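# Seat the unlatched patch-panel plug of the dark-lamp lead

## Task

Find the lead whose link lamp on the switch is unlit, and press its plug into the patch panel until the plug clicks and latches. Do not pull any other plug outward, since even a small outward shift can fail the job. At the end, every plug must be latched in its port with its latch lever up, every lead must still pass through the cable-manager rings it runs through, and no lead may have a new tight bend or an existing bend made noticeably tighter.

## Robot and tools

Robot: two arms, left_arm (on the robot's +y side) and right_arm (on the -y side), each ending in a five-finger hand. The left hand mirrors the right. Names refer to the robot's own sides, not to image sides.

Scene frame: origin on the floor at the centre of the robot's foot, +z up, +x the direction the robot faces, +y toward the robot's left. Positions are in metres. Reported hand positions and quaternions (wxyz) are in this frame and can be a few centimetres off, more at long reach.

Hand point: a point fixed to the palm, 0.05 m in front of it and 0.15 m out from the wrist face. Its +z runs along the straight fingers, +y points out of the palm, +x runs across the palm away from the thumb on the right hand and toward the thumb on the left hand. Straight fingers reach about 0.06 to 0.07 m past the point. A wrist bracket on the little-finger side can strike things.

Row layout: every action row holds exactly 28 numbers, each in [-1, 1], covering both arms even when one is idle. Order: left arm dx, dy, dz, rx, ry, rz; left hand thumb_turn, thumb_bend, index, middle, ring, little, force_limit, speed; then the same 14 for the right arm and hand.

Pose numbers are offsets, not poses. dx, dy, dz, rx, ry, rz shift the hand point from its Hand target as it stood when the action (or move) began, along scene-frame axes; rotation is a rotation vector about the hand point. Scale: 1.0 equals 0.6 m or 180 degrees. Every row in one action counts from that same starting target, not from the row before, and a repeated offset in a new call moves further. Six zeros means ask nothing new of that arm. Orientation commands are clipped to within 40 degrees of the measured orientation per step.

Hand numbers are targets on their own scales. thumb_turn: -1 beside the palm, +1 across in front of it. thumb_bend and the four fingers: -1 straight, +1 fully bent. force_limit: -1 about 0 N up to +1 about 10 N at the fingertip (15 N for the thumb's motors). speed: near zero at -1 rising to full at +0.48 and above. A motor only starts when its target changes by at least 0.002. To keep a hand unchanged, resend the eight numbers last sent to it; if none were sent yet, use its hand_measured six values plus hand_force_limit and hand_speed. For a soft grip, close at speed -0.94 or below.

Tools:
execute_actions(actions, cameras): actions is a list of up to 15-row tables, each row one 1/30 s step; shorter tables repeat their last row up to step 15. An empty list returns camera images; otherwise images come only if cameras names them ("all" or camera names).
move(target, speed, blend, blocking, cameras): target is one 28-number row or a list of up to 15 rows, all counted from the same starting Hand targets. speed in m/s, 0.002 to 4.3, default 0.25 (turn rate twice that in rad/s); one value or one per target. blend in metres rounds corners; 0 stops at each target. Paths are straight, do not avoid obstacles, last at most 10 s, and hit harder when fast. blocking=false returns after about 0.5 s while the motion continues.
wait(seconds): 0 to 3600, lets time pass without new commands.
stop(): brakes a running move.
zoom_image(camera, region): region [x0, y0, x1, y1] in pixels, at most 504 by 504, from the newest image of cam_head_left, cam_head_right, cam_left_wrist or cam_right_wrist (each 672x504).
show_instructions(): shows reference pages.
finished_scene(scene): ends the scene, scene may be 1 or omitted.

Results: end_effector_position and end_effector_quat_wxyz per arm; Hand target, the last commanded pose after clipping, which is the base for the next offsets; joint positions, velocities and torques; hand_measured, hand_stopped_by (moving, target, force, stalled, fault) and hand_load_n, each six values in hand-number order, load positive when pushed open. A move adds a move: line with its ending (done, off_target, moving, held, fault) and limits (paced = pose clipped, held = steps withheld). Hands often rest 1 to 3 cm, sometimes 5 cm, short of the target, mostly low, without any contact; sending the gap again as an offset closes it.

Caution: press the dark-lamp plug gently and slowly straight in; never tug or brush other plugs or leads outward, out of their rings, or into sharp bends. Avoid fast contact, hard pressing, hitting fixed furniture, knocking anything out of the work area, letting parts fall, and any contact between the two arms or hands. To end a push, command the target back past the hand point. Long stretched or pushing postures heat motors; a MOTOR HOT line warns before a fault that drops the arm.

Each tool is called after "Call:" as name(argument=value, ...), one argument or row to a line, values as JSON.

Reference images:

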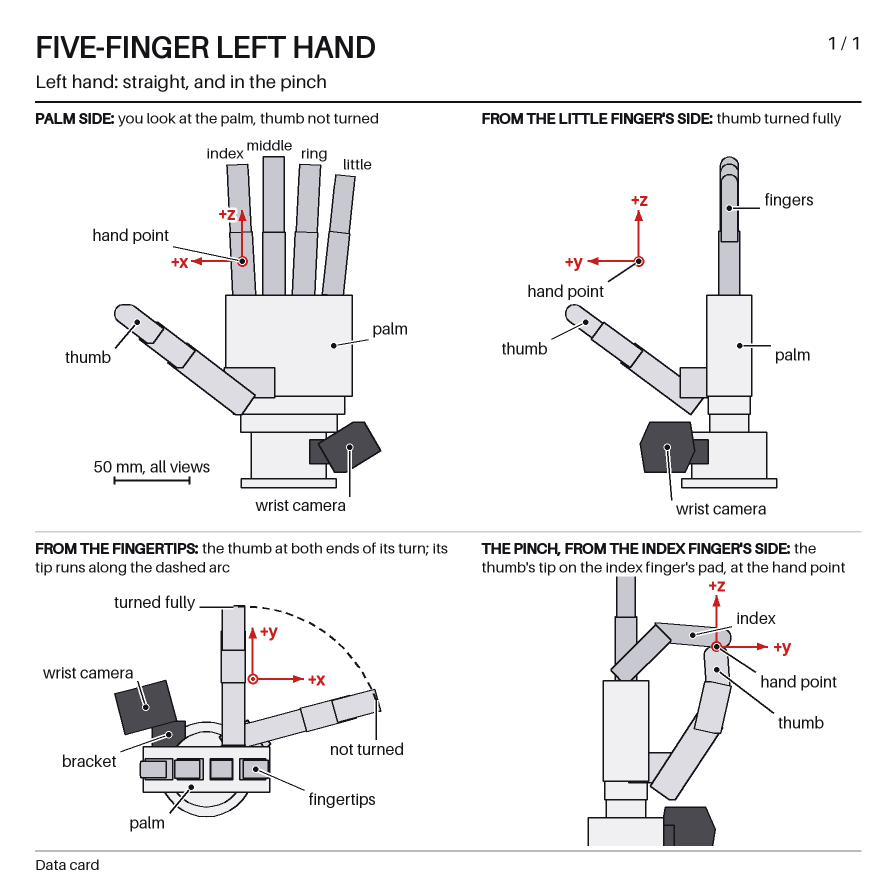

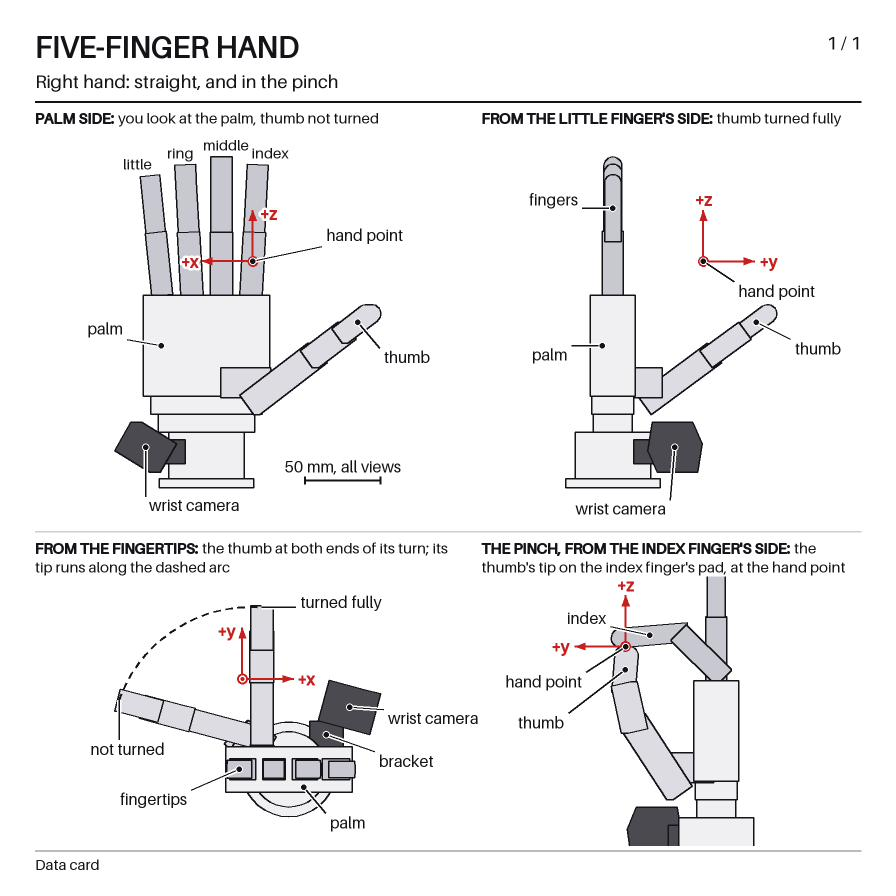

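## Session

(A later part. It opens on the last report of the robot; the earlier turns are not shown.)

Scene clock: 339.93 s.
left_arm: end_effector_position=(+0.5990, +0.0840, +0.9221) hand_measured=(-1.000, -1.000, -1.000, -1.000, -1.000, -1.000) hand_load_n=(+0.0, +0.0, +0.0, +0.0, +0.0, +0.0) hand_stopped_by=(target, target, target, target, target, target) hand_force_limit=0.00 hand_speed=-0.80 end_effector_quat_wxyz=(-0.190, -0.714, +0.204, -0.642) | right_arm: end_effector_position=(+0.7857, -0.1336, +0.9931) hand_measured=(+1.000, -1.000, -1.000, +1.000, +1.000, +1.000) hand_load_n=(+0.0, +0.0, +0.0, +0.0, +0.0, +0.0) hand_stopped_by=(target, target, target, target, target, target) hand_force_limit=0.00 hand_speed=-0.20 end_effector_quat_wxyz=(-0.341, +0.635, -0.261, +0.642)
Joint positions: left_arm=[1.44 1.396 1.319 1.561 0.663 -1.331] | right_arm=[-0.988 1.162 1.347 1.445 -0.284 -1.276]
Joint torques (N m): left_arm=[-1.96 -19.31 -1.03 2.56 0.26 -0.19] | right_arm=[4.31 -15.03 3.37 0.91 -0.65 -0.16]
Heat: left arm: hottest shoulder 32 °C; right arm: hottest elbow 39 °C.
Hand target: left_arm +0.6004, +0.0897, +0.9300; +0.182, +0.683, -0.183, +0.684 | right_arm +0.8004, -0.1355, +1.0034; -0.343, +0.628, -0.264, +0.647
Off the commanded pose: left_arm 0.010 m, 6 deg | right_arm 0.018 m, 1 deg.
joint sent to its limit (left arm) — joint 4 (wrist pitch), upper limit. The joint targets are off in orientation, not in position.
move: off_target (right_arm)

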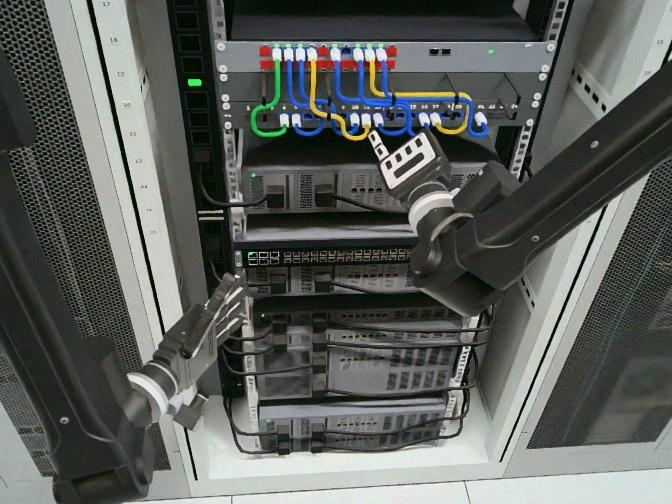

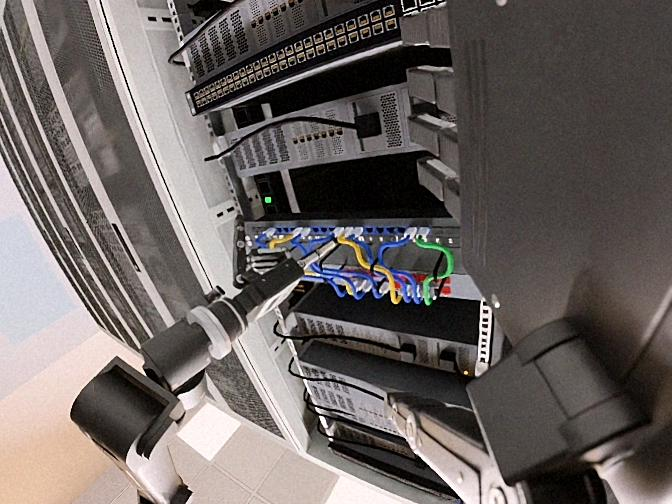

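Call:
move(
  target=[0,0,0,0,0,0,-1,-1,-1,-1,-1,-1,0.0,-0.8,0.01,-0.0013,-0.0012,0,0,0,1,-1,-1,1,1,1,0.0,-0.2],
  speed=0.03,
  cameras=["cam_head_left","cam_left_wrist"],
)

Call:
zoom_image(
  camera="cam_head_left",
  region=[355, 105, 395, 145],
)

Call:
zoom_image(
  camera="cam_left_wrist",
  region=[318, 225, 358, 265],
)

Scene clock: 340.60 s.
left_arm: end_effector_position=(+0.5990, +0.0840, +0.9221) hand_measured=(-1.000, -1.000, -1.000, -1.000, -1.000, -1.000) hand_load_n=(+0.0, +0.0, +0.0, +0.0, +0.0, +0.0) hand_stopped_by=(target, target, target, target, target, target) hand_force_limit=0.00 hand_speed=-0.80 end_effector_quat_wxyz=(-0.190, -0.714, +0.204, -0.642) | right_arm: end_effector_position=(+0.7865, -0.1333, +0.9922) hand_measured=(+1.000, -1.000, -1.000, +1.000, +1.000, +1.000) hand_load_n=(+0.0, +0.0, +0.0, +0.0, +0.0, +0.0) hand_stopped_by=(target, target, target, target, target, target) hand_force_limit=0.00 hand_speed=-0.20 end_effector_quat_wxyz=(-0.342, +0.636, -0.261, +0.640)
Joint positions: left_arm=[1.44 1.396 1.319 1.561 0.663 -1.331] | right_arm=[-0.988 1.162 1.35 1.438 -0.284 -1.276]
Joint torques (N m): left_arm=[-1.55 -19.25 -0.88 2.7 0.27 -0.21] | right_arm=[4.13 -15.15 4.34 0.62 -0.7 -0.18]
Heat: left arm: hottest shoulder 32 °C; right arm: hottest elbow 39 °C.
Hand target: left_arm +0.6004, +0.0897, +0.9300; +0.182, +0.683, -0.183, +0.684 | right_arm +0.8065, -0.1363, +1.0027; -0.343, +0.627, -0.264, +0.648
Off the commanded pose: left_arm 0.010 m, 6 deg | right_arm 0.023 m, 1 deg.
joint sent to its limit (left arm) — joint 4 (wrist pitch), upper limit. The joint targets are off in orientation, not in position.
move: off_target (right_arm)

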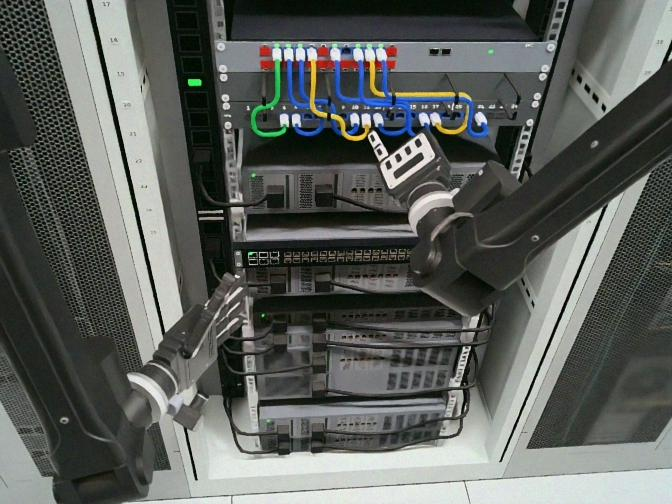

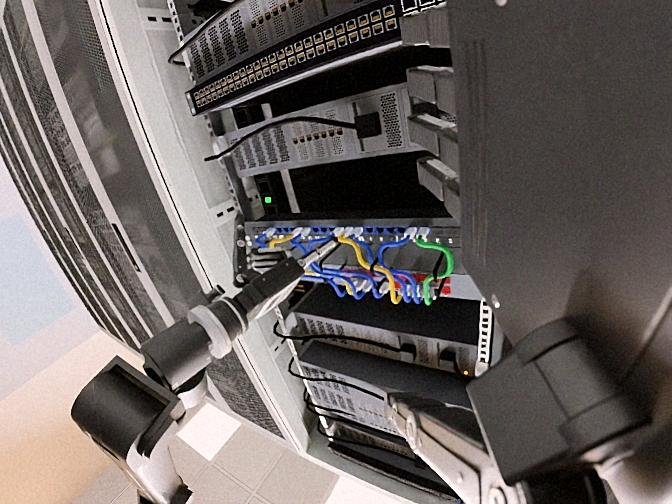

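Scaled by 12.600 from the camera's image (finer frame: 960x720).

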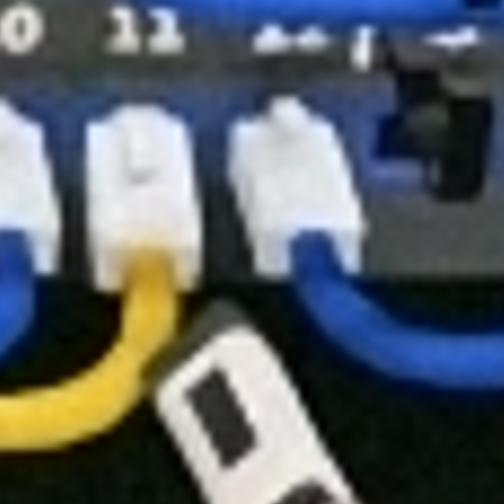

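Scaled by 12.600 from the camera's image (finer frame: 960x720).

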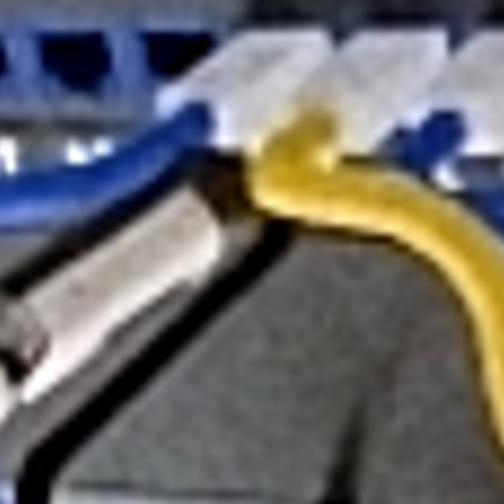

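Call:
move(
  target=[0,0,0,0,0,0,-1,-1,-1,-1,-1,-1,0.0,-0.8,-0.06,0.008,0.0071,0.0012,-0.0070,-0.0086,1,-1,-1,1,1,1,0.0,-0.2],
  speed=0.04,
  cameras=["cam_head_left","cam_left_wrist"],
)

Call:
zoom_image(
  camera="cam_head_left",
  region=[355, 105, 395, 145],
)

Scene clock: 342.23 s.
left_arm: end_effector_position=(+0.5990, +0.0840, +0.9221) hand_measured=(-1.000, -1.000, -1.000, -1.000, -1.000, -1.000) hand_load_n=(+0.0, +0.0, +0.0, +0.0, -0.5, +0.0) hand_stopped_by=(target, target, target, target, target, target) hand_force_limit=0.00 hand_speed=-0.80 end_effector_quat_wxyz=(-0.190, -0.714, +0.204, -0.642) | right_arm: end_effector_position=(+0.7732, -0.1366, +1.0037) hand_measured=(+1.000, -1.000, -1.000, +1.000, +1.000, +1.000) hand_load_n=(+0.0, +0.0, +0.0, +0.0, +0.0, +0.0) hand_stopped_by=(target, target, target, target, target, target) hand_force_limit=0.00 hand_speed=-0.20 end_effector_quat_wxyz=(-0.336, +0.621, -0.264, +0.657)
Joint positions: left_arm=[1.44 1.396 1.319 1.561 0.663 -1.331] | right_arm=[-0.982 1.162 1.308 1.527 -0.279 -1.276]
Joint torques (N m): left_arm=[-1.67 -20.13 -0.92 2.69 0.26 -0.22] | right_arm=[4.13 -13.92 0.98 2.41 -0.48 -0.14]
Heat: left arm: hottest shoulder 32 °C; right arm: hottest elbow 39 °C.
Hand target: left_arm +0.6004, +0.0897, +0.9300; +0.182, +0.683, -0.183, +0.684 | right_arm +0.7706, -0.1316, +1.0069; -0.338, +0.616, -0.270, +0.659
Off the commanded pose: left_arm 0.010 m, 6 deg | right_arm 0.007 m, 1 deg.
joint sent to its limit (left arm) — joint 4 (wrist pitch), upper limit. The joint targets are off in orientation, not in position.
move: done

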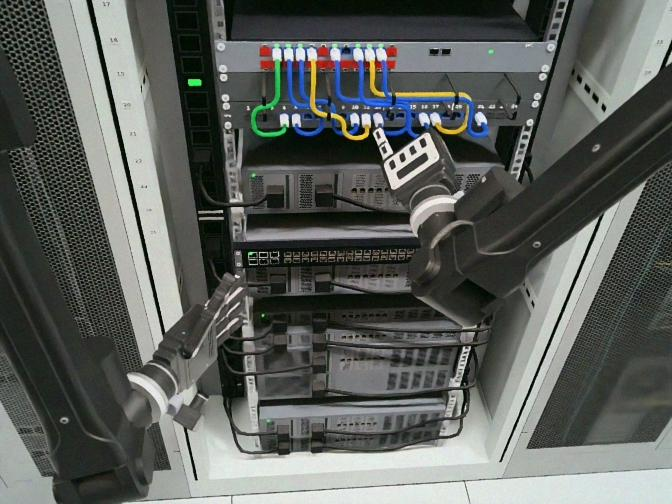

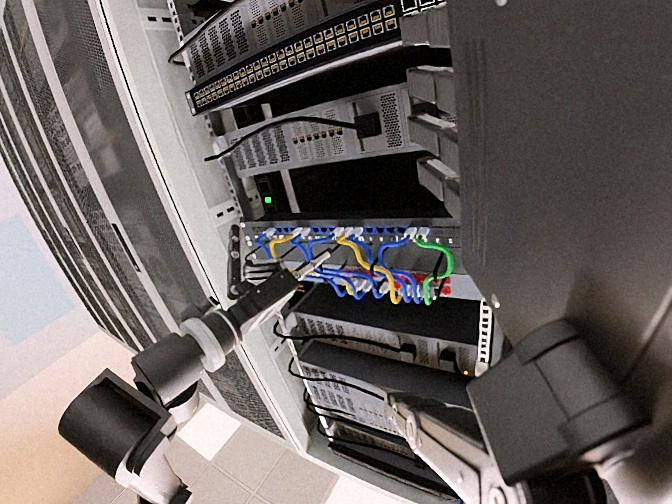

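Scaled by 12.600 from the camera's image (finer frame: 960x720).

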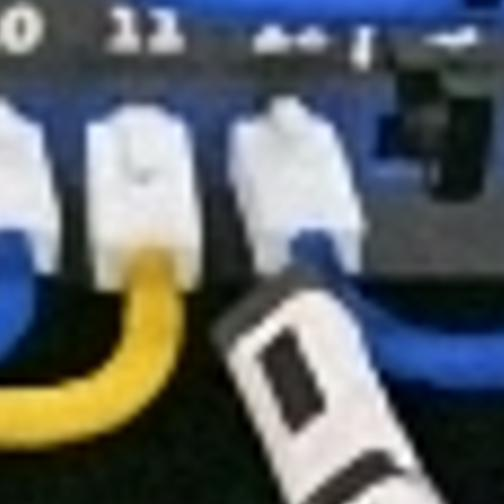

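Call:
move(
  target=[0,0,0,0,0,0,-1,-1,-1,-1,-1,-1,0.0,-0.8,0.0167,-0.0022,-0.002,0,0,0,1,-1,-1,1,1,1,0.0,-0.2],
  speed=0.03,
  cameras=["cam_head_left","cam_left_wrist"],
)

Scene clock: 343.70 s.
left_arm: end_effector_position=(+0.5990, +0.0840, +0.9221) hand_measured=(-1.000, -1.000, -1.000, -1.000, -1.000, -1.000) hand_load_n=(+0.0, +0.0, +0.0, +0.0, +0.0, +0.0) hand_stopped_by=(target, target, target, target, target, target) hand_force_limit=0.00 hand_speed=-0.80 end_effector_quat_wxyz=(-0.190, -0.714, +0.204, -0.642) | right_arm: end_effector_position=(+0.7767, -0.1382, +1.0050) hand_measured=(+1.000, -1.000, -1.000, +1.000, +1.000, +1.000) hand_load_n=(+0.0, +0.0, +0.0, +0.0, +0.0, +0.0) hand_stopped_by=(target, target, target, target, target, target) hand_force_limit=0.00 hand_speed=-0.20 end_effector_quat_wxyz=(-0.335, +0.619, -0.264, +0.660)
Joint positions: left_arm=[1.44 1.396 1.319 1.561 0.663 -1.331] | right_arm=[-0.982 1.162 1.317 1.524 -0.279 -1.276]
Joint torques (N m): left_arm=[-1.44 -19.14 -0.9 2.78 0.26 -0.16] | right_arm=[4.07 -13.57 2.35 1.46 -0.48 -0.14]
Heat: left arm: hottest shoulder 32 °C; right arm: hottest elbow 38 °C.
Hand target: left_arm +0.6004, +0.0897, +0.9300; +0.182, +0.683, -0.183, +0.684 | right_arm +0.7805, -0.1329, +1.0057; -0.338, +0.616, -0.270, +0.658
Off the commanded pose: left_arm 0.010 m, 6 deg | right_arm 0.007 m, 1 deg.
joint sent to its limit (left arm) — joint 4 (wrist pitch), upper limit. The joint targets are off in orientation, not in position.
move: done

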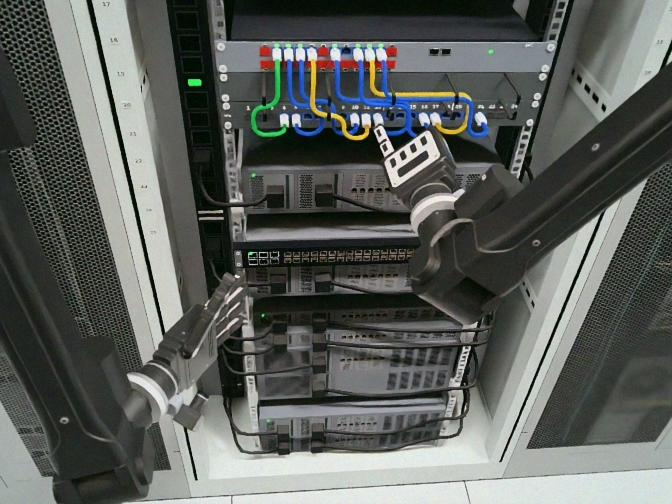

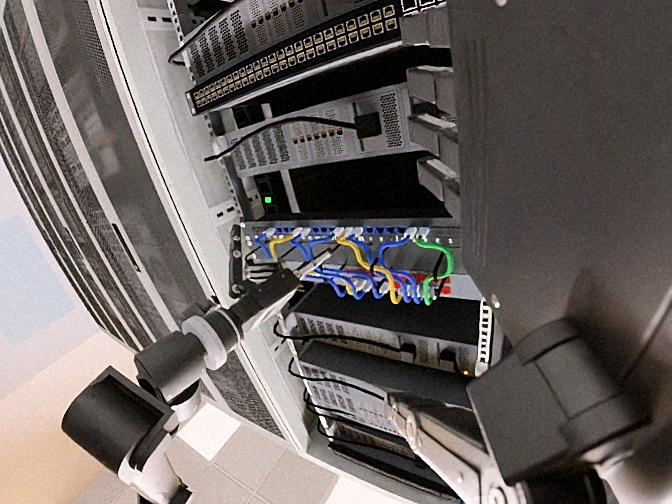

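Call:
zoom_image(
  camera="cam_head_left",
  region=[355, 105, 395, 145],
)

Call:
zoom_image(
  camera="cam_left_wrist",
  region=[318, 225, 358, 265],
)

Scaled by 12.600 from the camera's image (finer frame: 960x720).

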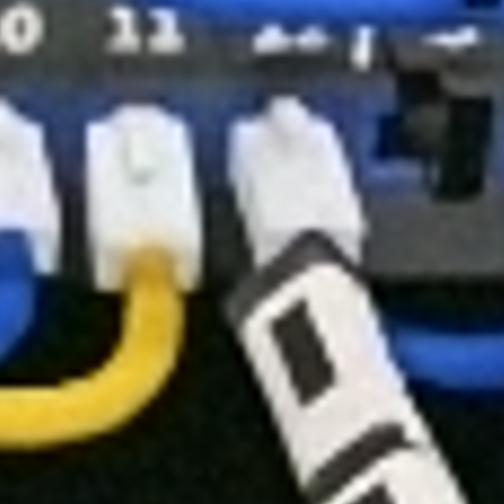

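Scaled by 12.600 from the camera's image (finer frame: 960x720).

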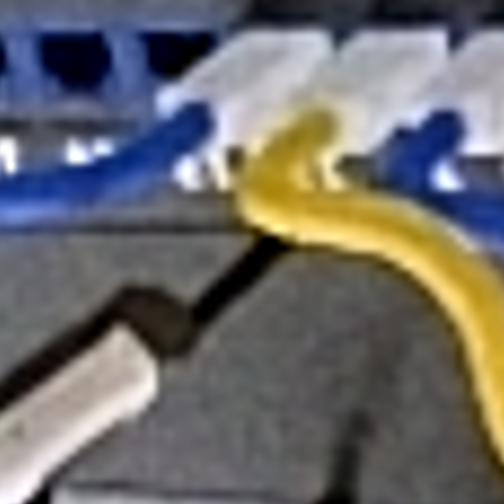

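Call:
move(
  target=[0,0,0,0,0,0,-1,-1,-1,-1,-1,-1,0.0,-0.8,0.02,0.0055,-0.011,0,0,0,1,-1,-1,1,1,1,0.0,-0.2],
  speed=0.03,
  cameras=["cam_head_left","cam_left_wrist"],
)

Call:
zoom_image(
  camera="cam_head_left",
  region=[355, 105, 395, 145],
)

Scene clock: 345.13 s.
left_arm: end_effector_position=(+0.5990, +0.0840, +0.9221) hand_measured=(-1.000, -1.000, -1.000, -1.000, -1.000, -1.000) hand_load_n=(+0.0, +0.0, +0.0, +0.0, +0.0, +0.0) hand_stopped_by=(target, target, target, target, target, target) hand_force_limit=0.00 hand_speed=-0.80 end_effector_quat_wxyz=(-0.190, -0.714, +0.204, -0.642) | right_arm: end_effector_position=(+0.7926, -0.1407, +1.0057) hand_measured=(+1.000, -1.000, -1.000, +1.000, +1.000, +1.000) hand_load_n=(+0.0, +0.0, +0.0, +0.0, +0.0, +0.0) hand_stopped_by=(target, target, target, target, target, target) hand_force_limit=0.00 hand_speed=-0.20 end_effector_quat_wxyz=(-0.335, +0.615, -0.264, +0.664)
Joint positions: left_arm=[1.44 1.396 1.319 1.561 0.663 -1.331] | right_arm=[-0.978 1.169 1.364 1.495 -0.279 -1.277]
Joint torques (N m): left_arm=[-1.14 -19.9 -0.92 2.73 0.27 -0.19] | right_arm=[4.13 -12.75 2.78 1.46 -0.5 -0.17]
Heat: left arm: hottest shoulder 32 °C; right arm: hottest elbow 38 °C.
Hand target: left_arm +0.6004, +0.0897, +0.9300; +0.182, +0.683, -0.183, +0.684 | right_arm +0.7925, -0.1296, +0.9991; -0.338, +0.616, -0.270, +0.658
Off the commanded pose: left_arm 0.010 m, 6 deg | right_arm 0.013 m, 1 deg.
joint sent to its limit (left arm) — joint 4 (wrist pitch), upper limit. The joint targets are off in orientation, not in position.
move: off_target (right_arm)

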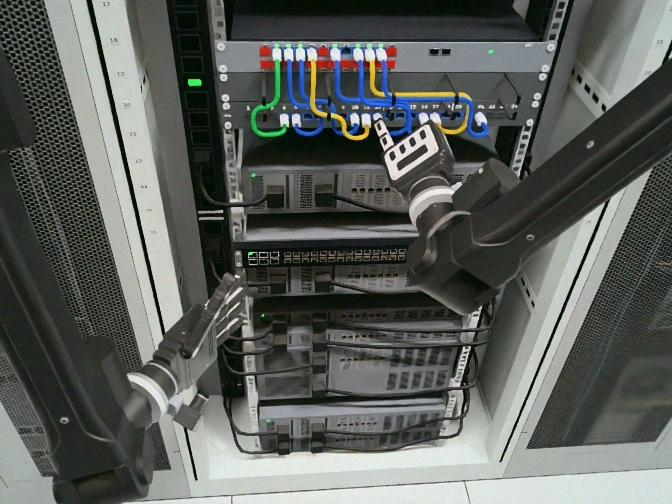

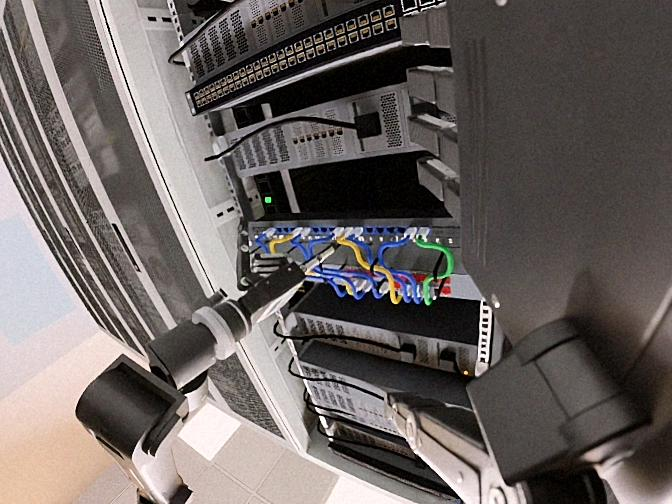

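Scaled by 12.600 from the camera's image (finer frame: 960x720).

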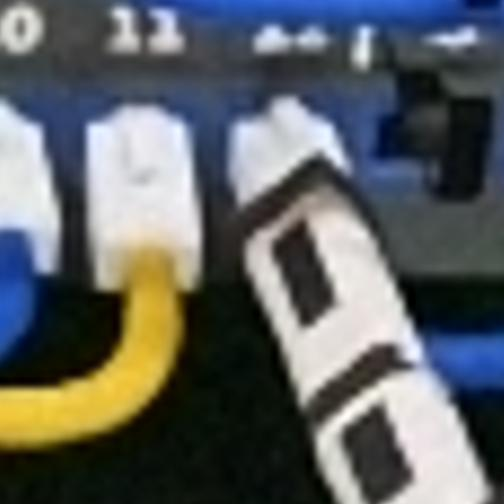

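Call:
move(
  target=[0,0,0,0,0,0,-1,-1,-1,-1,-1,-1,0.0,-0.8,-0.005,0.005,-0.0055,0,0,0,1,-1,-1,1,1,1,0.0,-0.2],
  speed=0.02,
  cameras=["cam_head_left","cam_left_wrist"],
)

Call:
zoom_image(
  camera="cam_head_left",
  region=[355, 105, 395, 145],
)

Scene clock: 346.07 s.
left_arm: end_effector_position=(+0.5990, +0.0840, +0.9221) hand_measured=(-1.000, -1.000, -1.000, -1.000, -1.000, -1.000) hand_load_n=(+0.0, +0.0, +0.0, +0.5, +0.0, +0.0) hand_stopped_by=(target, target, target, target, target, target) hand_force_limit=0.00 hand_speed=-0.80 end_effector_quat_wxyz=(-0.190, -0.714, +0.204, -0.642) | right_arm: end_effector_position=(+0.7885, -0.1353, +0.9993) hand_measured=(+1.000, -1.000, -1.000, +1.000, +1.000, +1.000) hand_load_n=(+0.0, +0.0, +0.0, +0.5, +0.0, +0.0) hand_stopped_by=(target, target, target, target, target, target) hand_force_limit=0.00 hand_speed=-0.20 end_effector_quat_wxyz=(-0.336, +0.618, -0.265, +0.659)
Joint positions: left_arm=[1.44 1.396 1.319 1.561 0.663 -1.331] | right_arm=[-0.978 1.181 1.364 1.495 -0.279 -1.277]
Joint torques (N m): left_arm=[-1.85 -19.66 -0.84 2.74 0.26 -0.22] | right_arm=[4.25 -12.86 2.78 1.84 -0.49 -0.17]
Heat: left arm: hottest shoulder 32 °C; right arm: hottest elbow 38 °C.
Hand target: left_arm +0.6004, +0.0897, +0.9300; +0.182, +0.683, -0.183, +0.684 | right_arm +0.7895, -0.1264, +0.9958; -0.338, +0.616, -0.270, +0.658
Off the commanded pose: left_arm 0.010 m, 6 deg | right_arm 0.009 m, 1 deg.
joint sent to its limit (left arm) — joint 4 (wrist pitch), upper limit. The joint targets are off in orientation, not in position.
move: done

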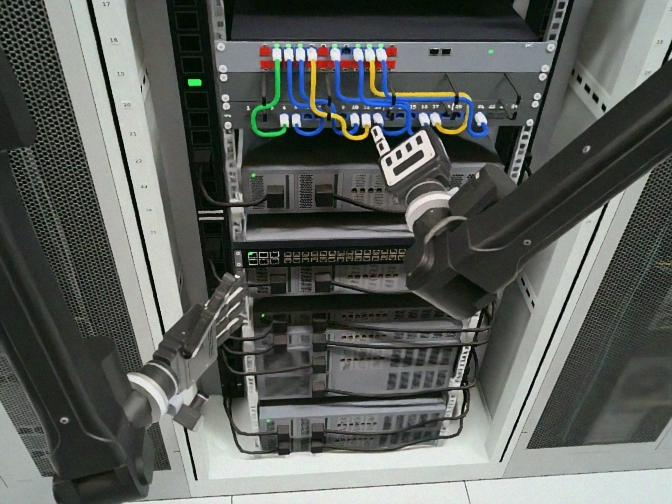

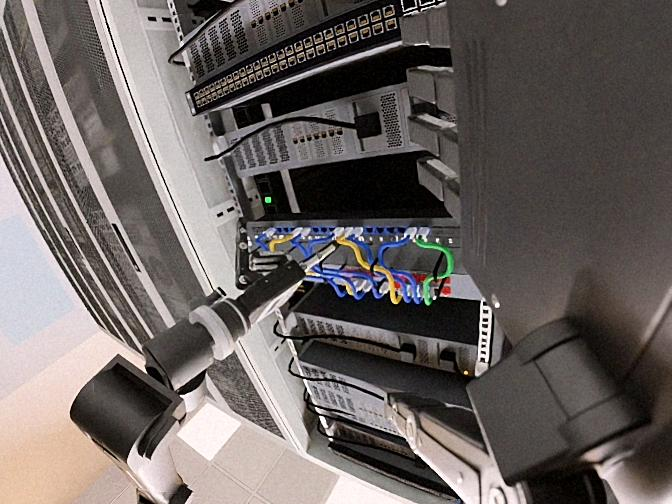

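Scaled by 12.600 from the camera's image (finer frame: 960x720).

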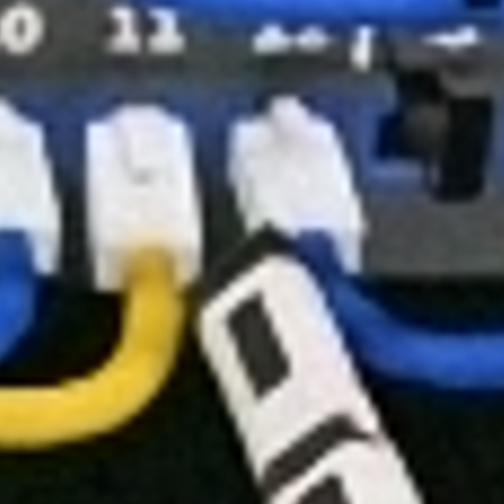

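Call:
move(
  target=[0,0,0,0,0,0,-1,-1,-1,-1,-1,-1,0.0,-0.8,0.0150,0.0013,-0.0057,0,0,0,1,-1,-1,1,1,1,0.0,-0.2],
  speed=0.02,
  cameras=["cam_head_left","cam_left_wrist"],
)

Call:
zoom_image(
  camera="cam_head_left",
  region=[355, 105, 395, 145],
)

Call:
zoom_image(
  camera="cam_left_wrist",
  region=[318, 225, 358, 265],
)

Scene clock: 347.13 s.
left_arm: end_effector_position=(+0.5990, +0.0840, +0.9221) hand_measured=(-1.000, -1.000, -1.000, -1.000, -1.000, -1.000) hand_load_n=(+0.0, +0.0, +0.0, +0.0, +0.0, +0.0) hand_stopped_by=(target, target, target, target, target, target) hand_force_limit=0.00 hand_speed=-0.80 end_effector_quat_wxyz=(-0.190, -0.714, +0.204, -0.642) | right_arm: end_effector_position=(+0.7986, -0.1373, +0.9992) hand_measured=(+1.000, -1.000, -1.000, +1.000, +1.000, +1.000) hand_load_n=(+0.5, +0.0, -0.5, +0.0, +0.0, +0.0) hand_stopped_by=(target, target, target, target, target, target) hand_force_limit=0.00 hand_speed=-0.20 end_effector_quat_wxyz=(-0.335, +0.615, -0.264, +0.664)
Joint positions: left_arm=[1.44 1.396 1.319 1.561 0.663 -1.331] | right_arm=[-0.978 1.19 1.398 1.482 -0.279 -1.278]
Joint torques (N m): left_arm=[-1.55 -18.67 -0.77 2.73 0.23 -0.21] | right_arm=[4.37 -12.81 2.84 1.4 -0.52 -0.17]
Heat: left arm: hottest shoulder 32 °C; right arm: hottest elbow 38 °C.
Hand target: left_arm +0.6004, +0.0897, +0.9300; +0.182, +0.683, -0.183, +0.684 | right_arm +0.7984, -0.1257, +0.9923; -0.338, +0.616, -0.270, +0.658
Off the commanded pose: left_arm 0.010 m, 6 deg | right_arm 0.014 m, 1 deg.
joint sent to its limit (left arm) — joint 4 (wrist pitch), upper limit. The joint targets are off in orientation, not in position.
move: off_target (right_arm)

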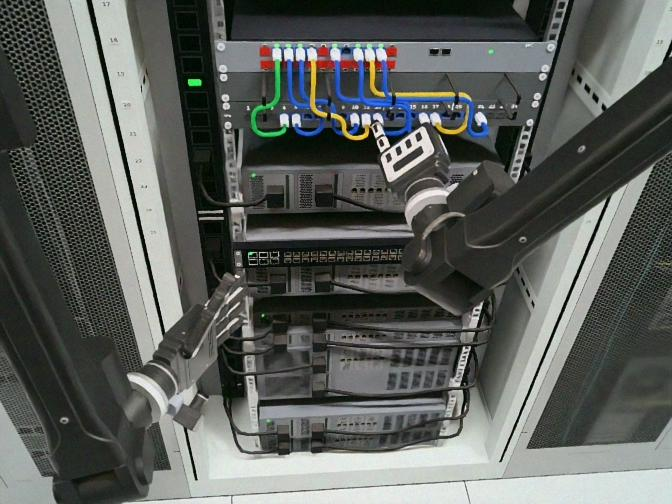

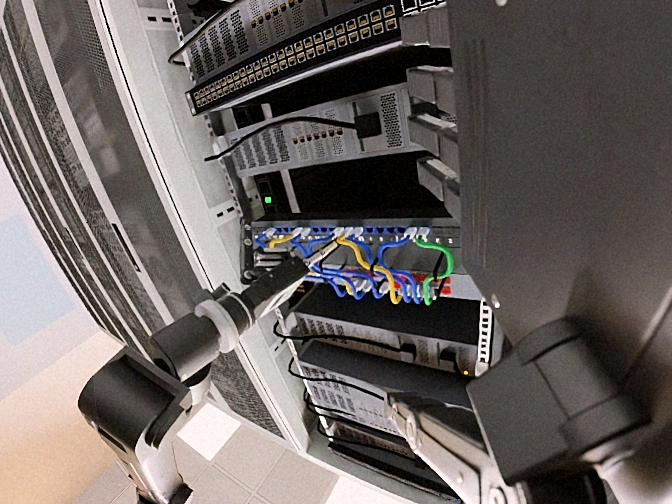

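Scaled by 12.600 from the camera's image (finer frame: 960x720).

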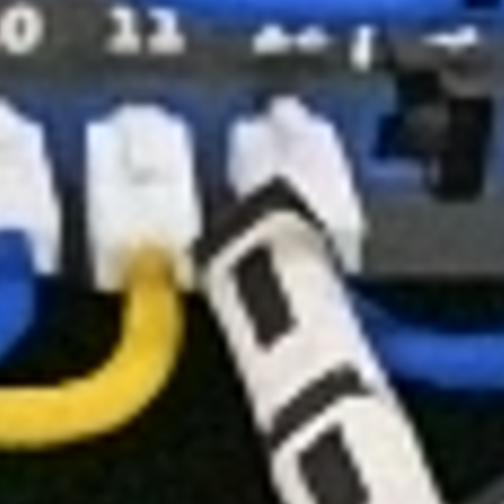

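Scaled by 12.600 from the camera's image (finer frame: 960x720).

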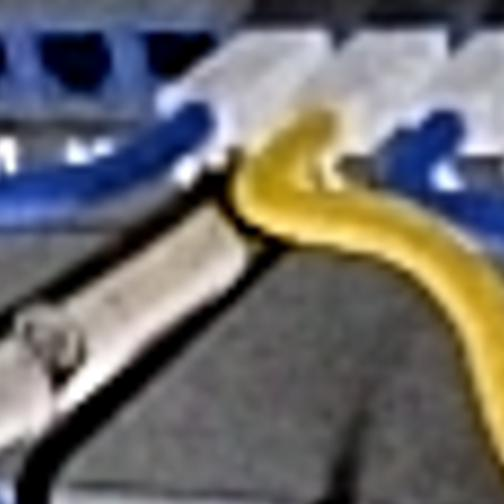

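Call:
move(
  target=[0,0,0,0,0,0,-1,-1,-1,-1,-1,-1,0.0,-0.8,-0.004,0.0018,-0.0021,0,0,0,1,-1,-1,1,1,1,0.0,-0.2],
  speed=0.02,
  cameras=["cam_head_left","cam_left_wrist"],
)

Call:
zoom_image(
  camera="cam_head_left",
  region=[355, 105, 395, 145],
)

Call:
zoom_image(
  camera="cam_left_wrist",
  region=[318, 225, 358, 265],
)

Scene clock: 347.93 s.
left_arm: end_effector_position=(+0.5990, +0.0840, +0.9221) hand_measured=(-1.000, -1.000, -1.000, -1.000, -1.000, -1.000) hand_load_n=(+0.0, +0.0, +0.0, +0.0, +0.0, -0.5) hand_stopped_by=(target, target, target, target, target, target) hand_force_limit=0.00 hand_speed=-0.80 end_effector_quat_wxyz=(-0.190, -0.714, +0.204, -0.642) | right_arm: end_effector_position=(+0.7975, -0.1356, +0.9971) hand_measured=(+1.000, -1.000, -1.000, +1.000, +1.000, +1.000) hand_load_n=(+0.0, +0.0, +0.0, +0.0, +0.5, +0.0) hand_stopped_by=(target, target, target, target, target, target) hand_force_limit=0.00 hand_speed=-0.20 end_effector_quat_wxyz=(-0.335, +0.616, -0.264, +0.662)
Joint positions: left_arm=[1.44 1.396 1.319 1.561 0.663 -1.331] | right_arm=[-0.978 1.194 1.398 1.482 -0.279 -1.278]
Joint torques (N m): left_arm=[-1.79 -18.78 -0.85 2.8 0.31 -0.17] | right_arm=[4.19 -12.92 2.7 1.72 -0.5 -0.16]
Heat: left arm: hottest shoulder 32 °C; right arm: hottest elbow 38 °C.
Hand target: left_arm +0.6004, +0.0897, +0.9300; +0.182, +0.683, -0.183, +0.684 | right_arm +0.7962, -0.1247, +0.9912; -0.338, +0.616, -0.270, +0.658
Off the commanded pose: left_arm 0.010 m, 6 deg | right_arm 0.013 m, 1 deg.
joint sent to its limit (left arm) — joint 4 (wrist pitch), upper limit. The joint targets are off in orientation, not in position.
move: off_target (right_arm)

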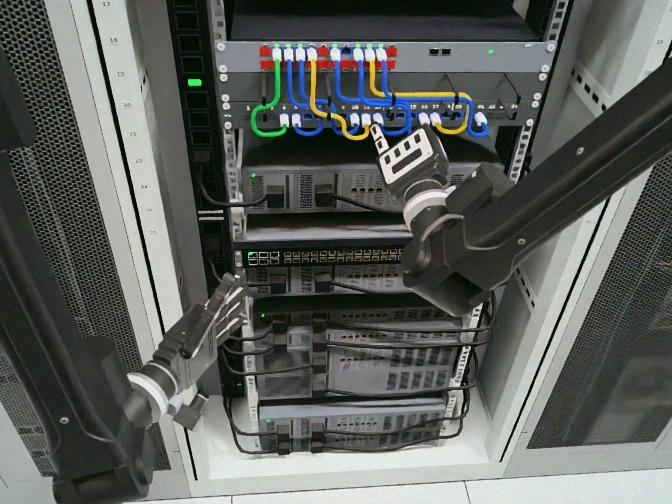

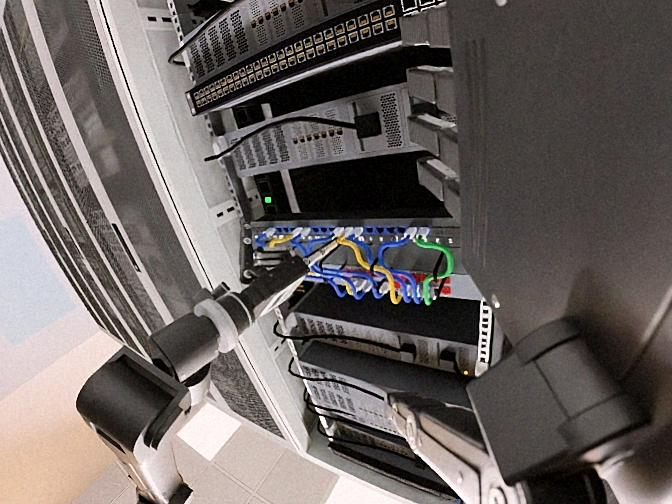

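Scaled by 12.600 from the camera's image (finer frame: 960x720).

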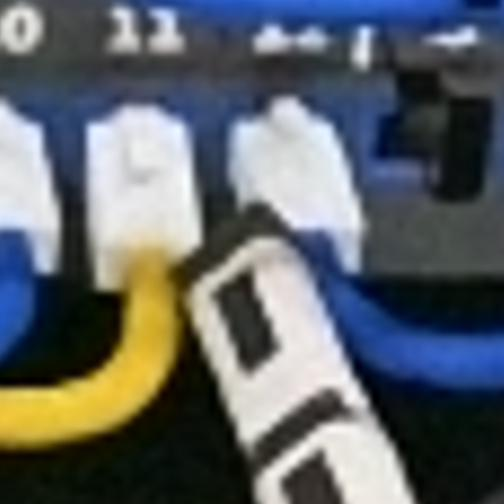

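Scaled by 12.600 from the camera's image (finer frame: 960x720).

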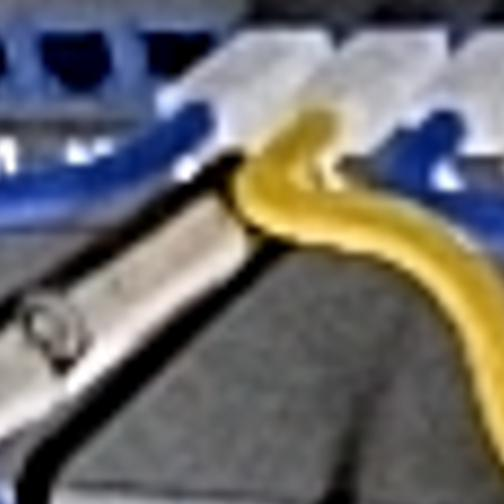

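Call:
move(
  target=[0,0,0,0,0,0,-1,-1,-1,-1,-1,-1,0.0,-0.8,0.0133,-0.0018,-0.0016,0,0,0,1,-1,-1,1,1,1,0.0,-0.2],
  speed=0.02,
  cameras=["cam_head_left","cam_left_wrist"],
)

Call:
zoom_image(
  camera="cam_head_left",
  region=[355, 105, 395, 145],
)

Call:
zoom_image(
  camera="cam_left_wrist",
  region=[318, 225, 358, 265],
)

Scene clock: 348.97 s.
left_arm: end_effector_position=(+0.5990, +0.0840, +0.9221) hand_measured=(-1.000, -1.000, -1.000, -1.000, -1.000, -1.000) hand_load_n=(+0.0, +0.0, +0.0, +0.0, +0.0, +0.0) hand_stopped_by=(target, target, target, target, target, target) hand_force_limit=0.00 hand_speed=-0.80 end_effector_quat_wxyz=(-0.190, -0.714, +0.204, -0.642) | right_arm: end_effector_position=(+0.8048, -0.1377, +0.9979) hand_measured=(+1.000, -1.000, -1.000, +1.000, +1.000, +1.000) hand_load_n=(+0.0, +0.0, -0.5, +0.0, +0.0, +0.0) hand_stopped_by=(target, target, target, target, target, target) hand_force_limit=0.00 hand_speed=-0.20 end_effector_quat_wxyz=(-0.334, +0.614, -0.264, +0.664)
Joint positions: left_arm=[1.44 1.396 1.319 1.561 0.663 -1.331] | right_arm=[-0.978 1.196 1.419 1.469 -0.279 -1.278]
Joint torques (N m): left_arm=[-1.55 -19.25 -0.79 2.66 0.27 -0.21] | right_arm=[4.31 -12.51 2.91 1.35 -0.5 -0.16]
Heat: left arm: hottest shoulder 32 °C; right arm: hottest elbow 38 °C.
Hand target: left_arm +0.6004, +0.0897, +0.9300; +0.182, +0.683, -0.183, +0.684 | right_arm +0.8041, -0.1258, +0.9903; -0.338, +0.616, -0.270, +0.658
Off the commanded pose: left_arm 0.010 m, 6 deg | right_arm 0.014 m, 1 deg.
joint sent to its limit (left arm) — joint 4 (wrist pitch), upper limit. The joint targets are off in orientation, not in position.
move: off_target (right_arm)

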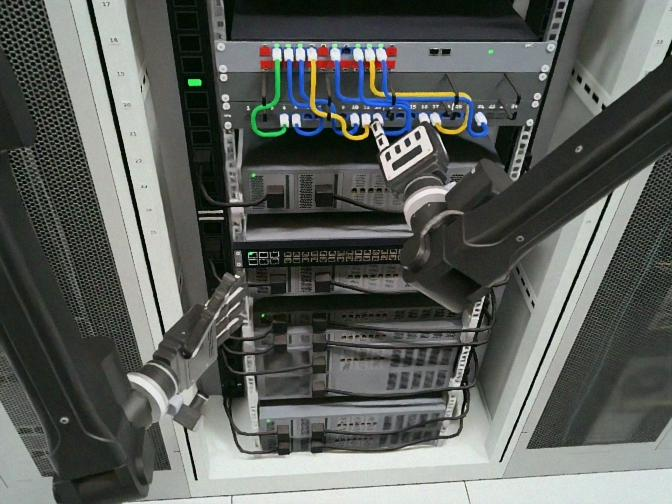

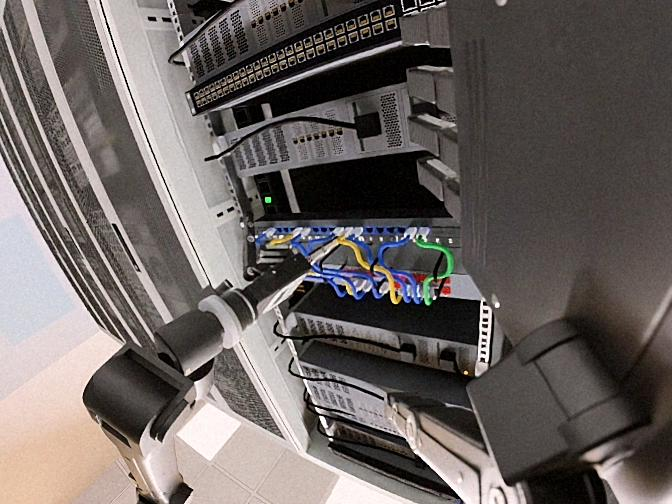

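Scaled by 12.600 from the camera's image (finer frame: 960x720).

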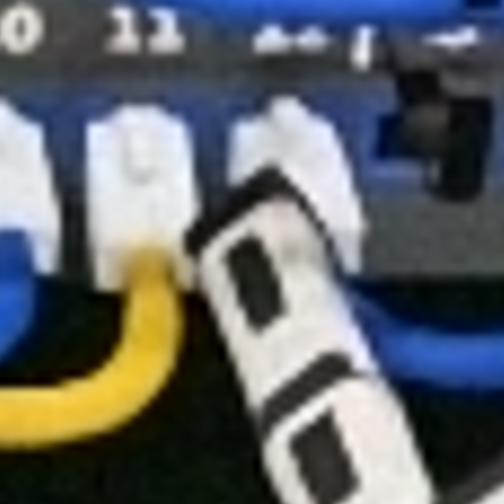

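Scaled by 12.600 from the camera's image (finer frame: 960x720).

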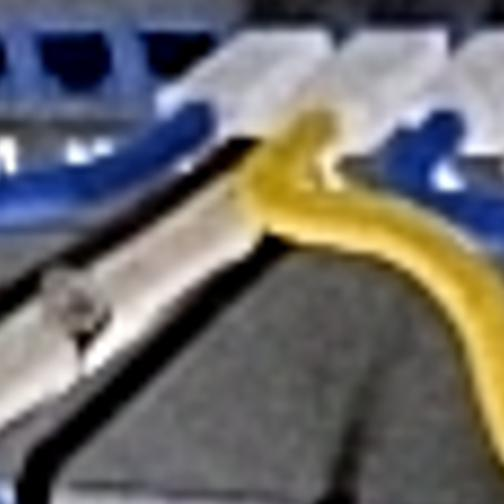

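Call:
move(
  target=[0,0,0,0,0,0,-1,-1,-1,-1,-1,-1,0.0,-0.8,-0.002,0.0018,-0.0021,0,0,0,1,-1,-1,1,1,1,0.0,-0.2],
  speed=0.02,
  cameras=["cam_head_left","cam_left_wrist"],
)

Call:
zoom_image(
  camera="cam_head_left",
  region=[355, 105, 395, 145],
)

Call:
zoom_image(
  camera="cam_left_wrist",
  region=[318, 225, 358, 265],
)

Scene clock: 349.67 s.
left_arm: end_effector_position=(+0.5990, +0.0840, +0.9221) hand_measured=(-1.000, -1.000, -1.000, -1.000, -1.000, -1.000) hand_load_n=(+0.0, +0.0, +0.0, +0.0, +0.0, +0.5) hand_stopped_by=(target, target, target, target, target, target) hand_force_limit=0.00 hand_speed=-0.80 end_effector_quat_wxyz=(-0.190, -0.714, +0.204, -0.642) | right_arm: end_effector_position=(+0.8031, -0.1354, +0.9950) hand_measured=(+1.000, -1.000, -1.000, +1.000, +1.000, +1.000) hand_load_n=(+0.0, +0.0, +0.0, +0.0, +0.0, +0.5) hand_stopped_by=(target, target, target, target, target, target) hand_force_limit=0.00 hand_speed=-0.20 end_effector_quat_wxyz=(-0.335, +0.616, -0.264, +0.662)
Joint positions: left_arm=[1.44 1.396 1.319 1.561 0.663 -1.331] | right_arm=[-0.978 1.201 1.419 1.468 -0.279 -1.278]
Joint torques (N m): left_arm=[-1.55 -19.55 -0.79 2.66 0.27 -0.18] | right_arm=[4.48 -12.98 2.96 1.58 -0.5 -0.16]
Heat: left arm: hottest shoulder 32 °C; right arm: hottest elbow 38 °C.
Hand target: left_arm +0.6004, +0.0897, +0.9300; +0.182, +0.683, -0.183, +0.684 | right_arm +0.8029, -0.1247, +0.9889; -0.338, +0.616, -0.270, +0.658
Off the commanded pose: left_arm 0.010 m, 6 deg | right_arm 0.012 m, 1 deg.
joint sent to its limit (left arm) — joint 4 (wrist pitch), upper limit. The joint targets are off in orientation, not in position.
move: off_target (right_arm)

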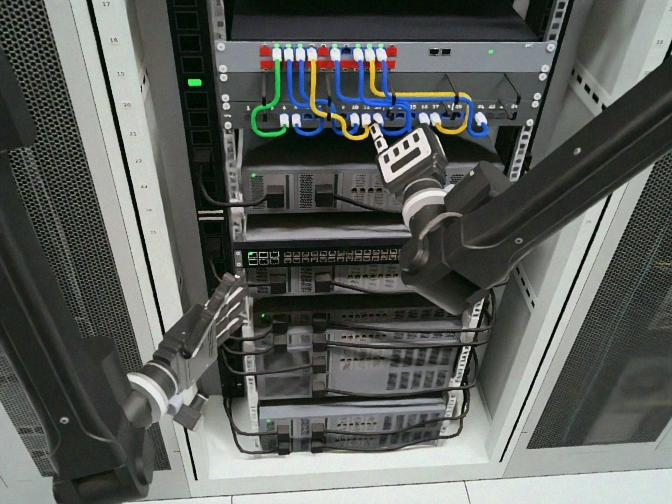

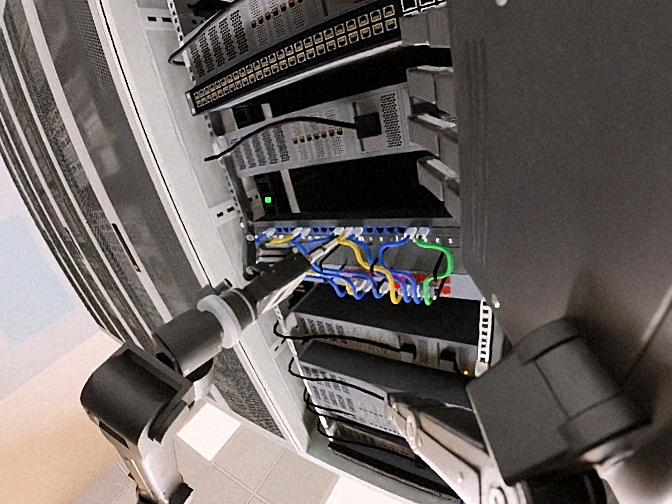

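Scaled by 12.600 from the camera's image (finer frame: 960x720).

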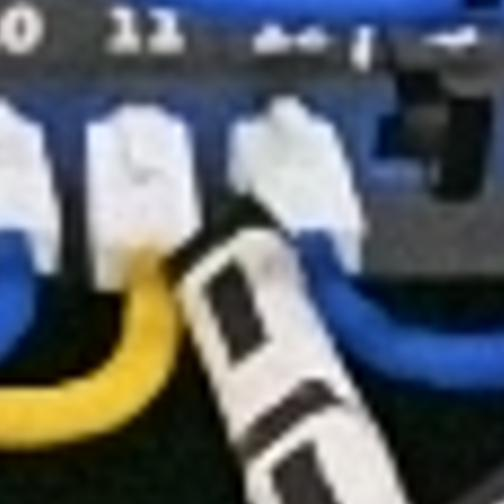

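Scaled by 12.600 from the camera's image (finer frame: 960x720).

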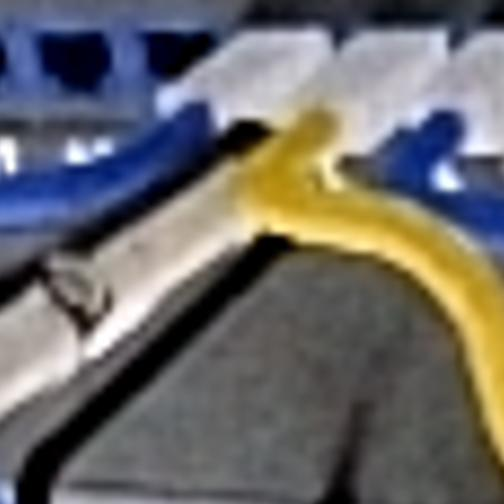

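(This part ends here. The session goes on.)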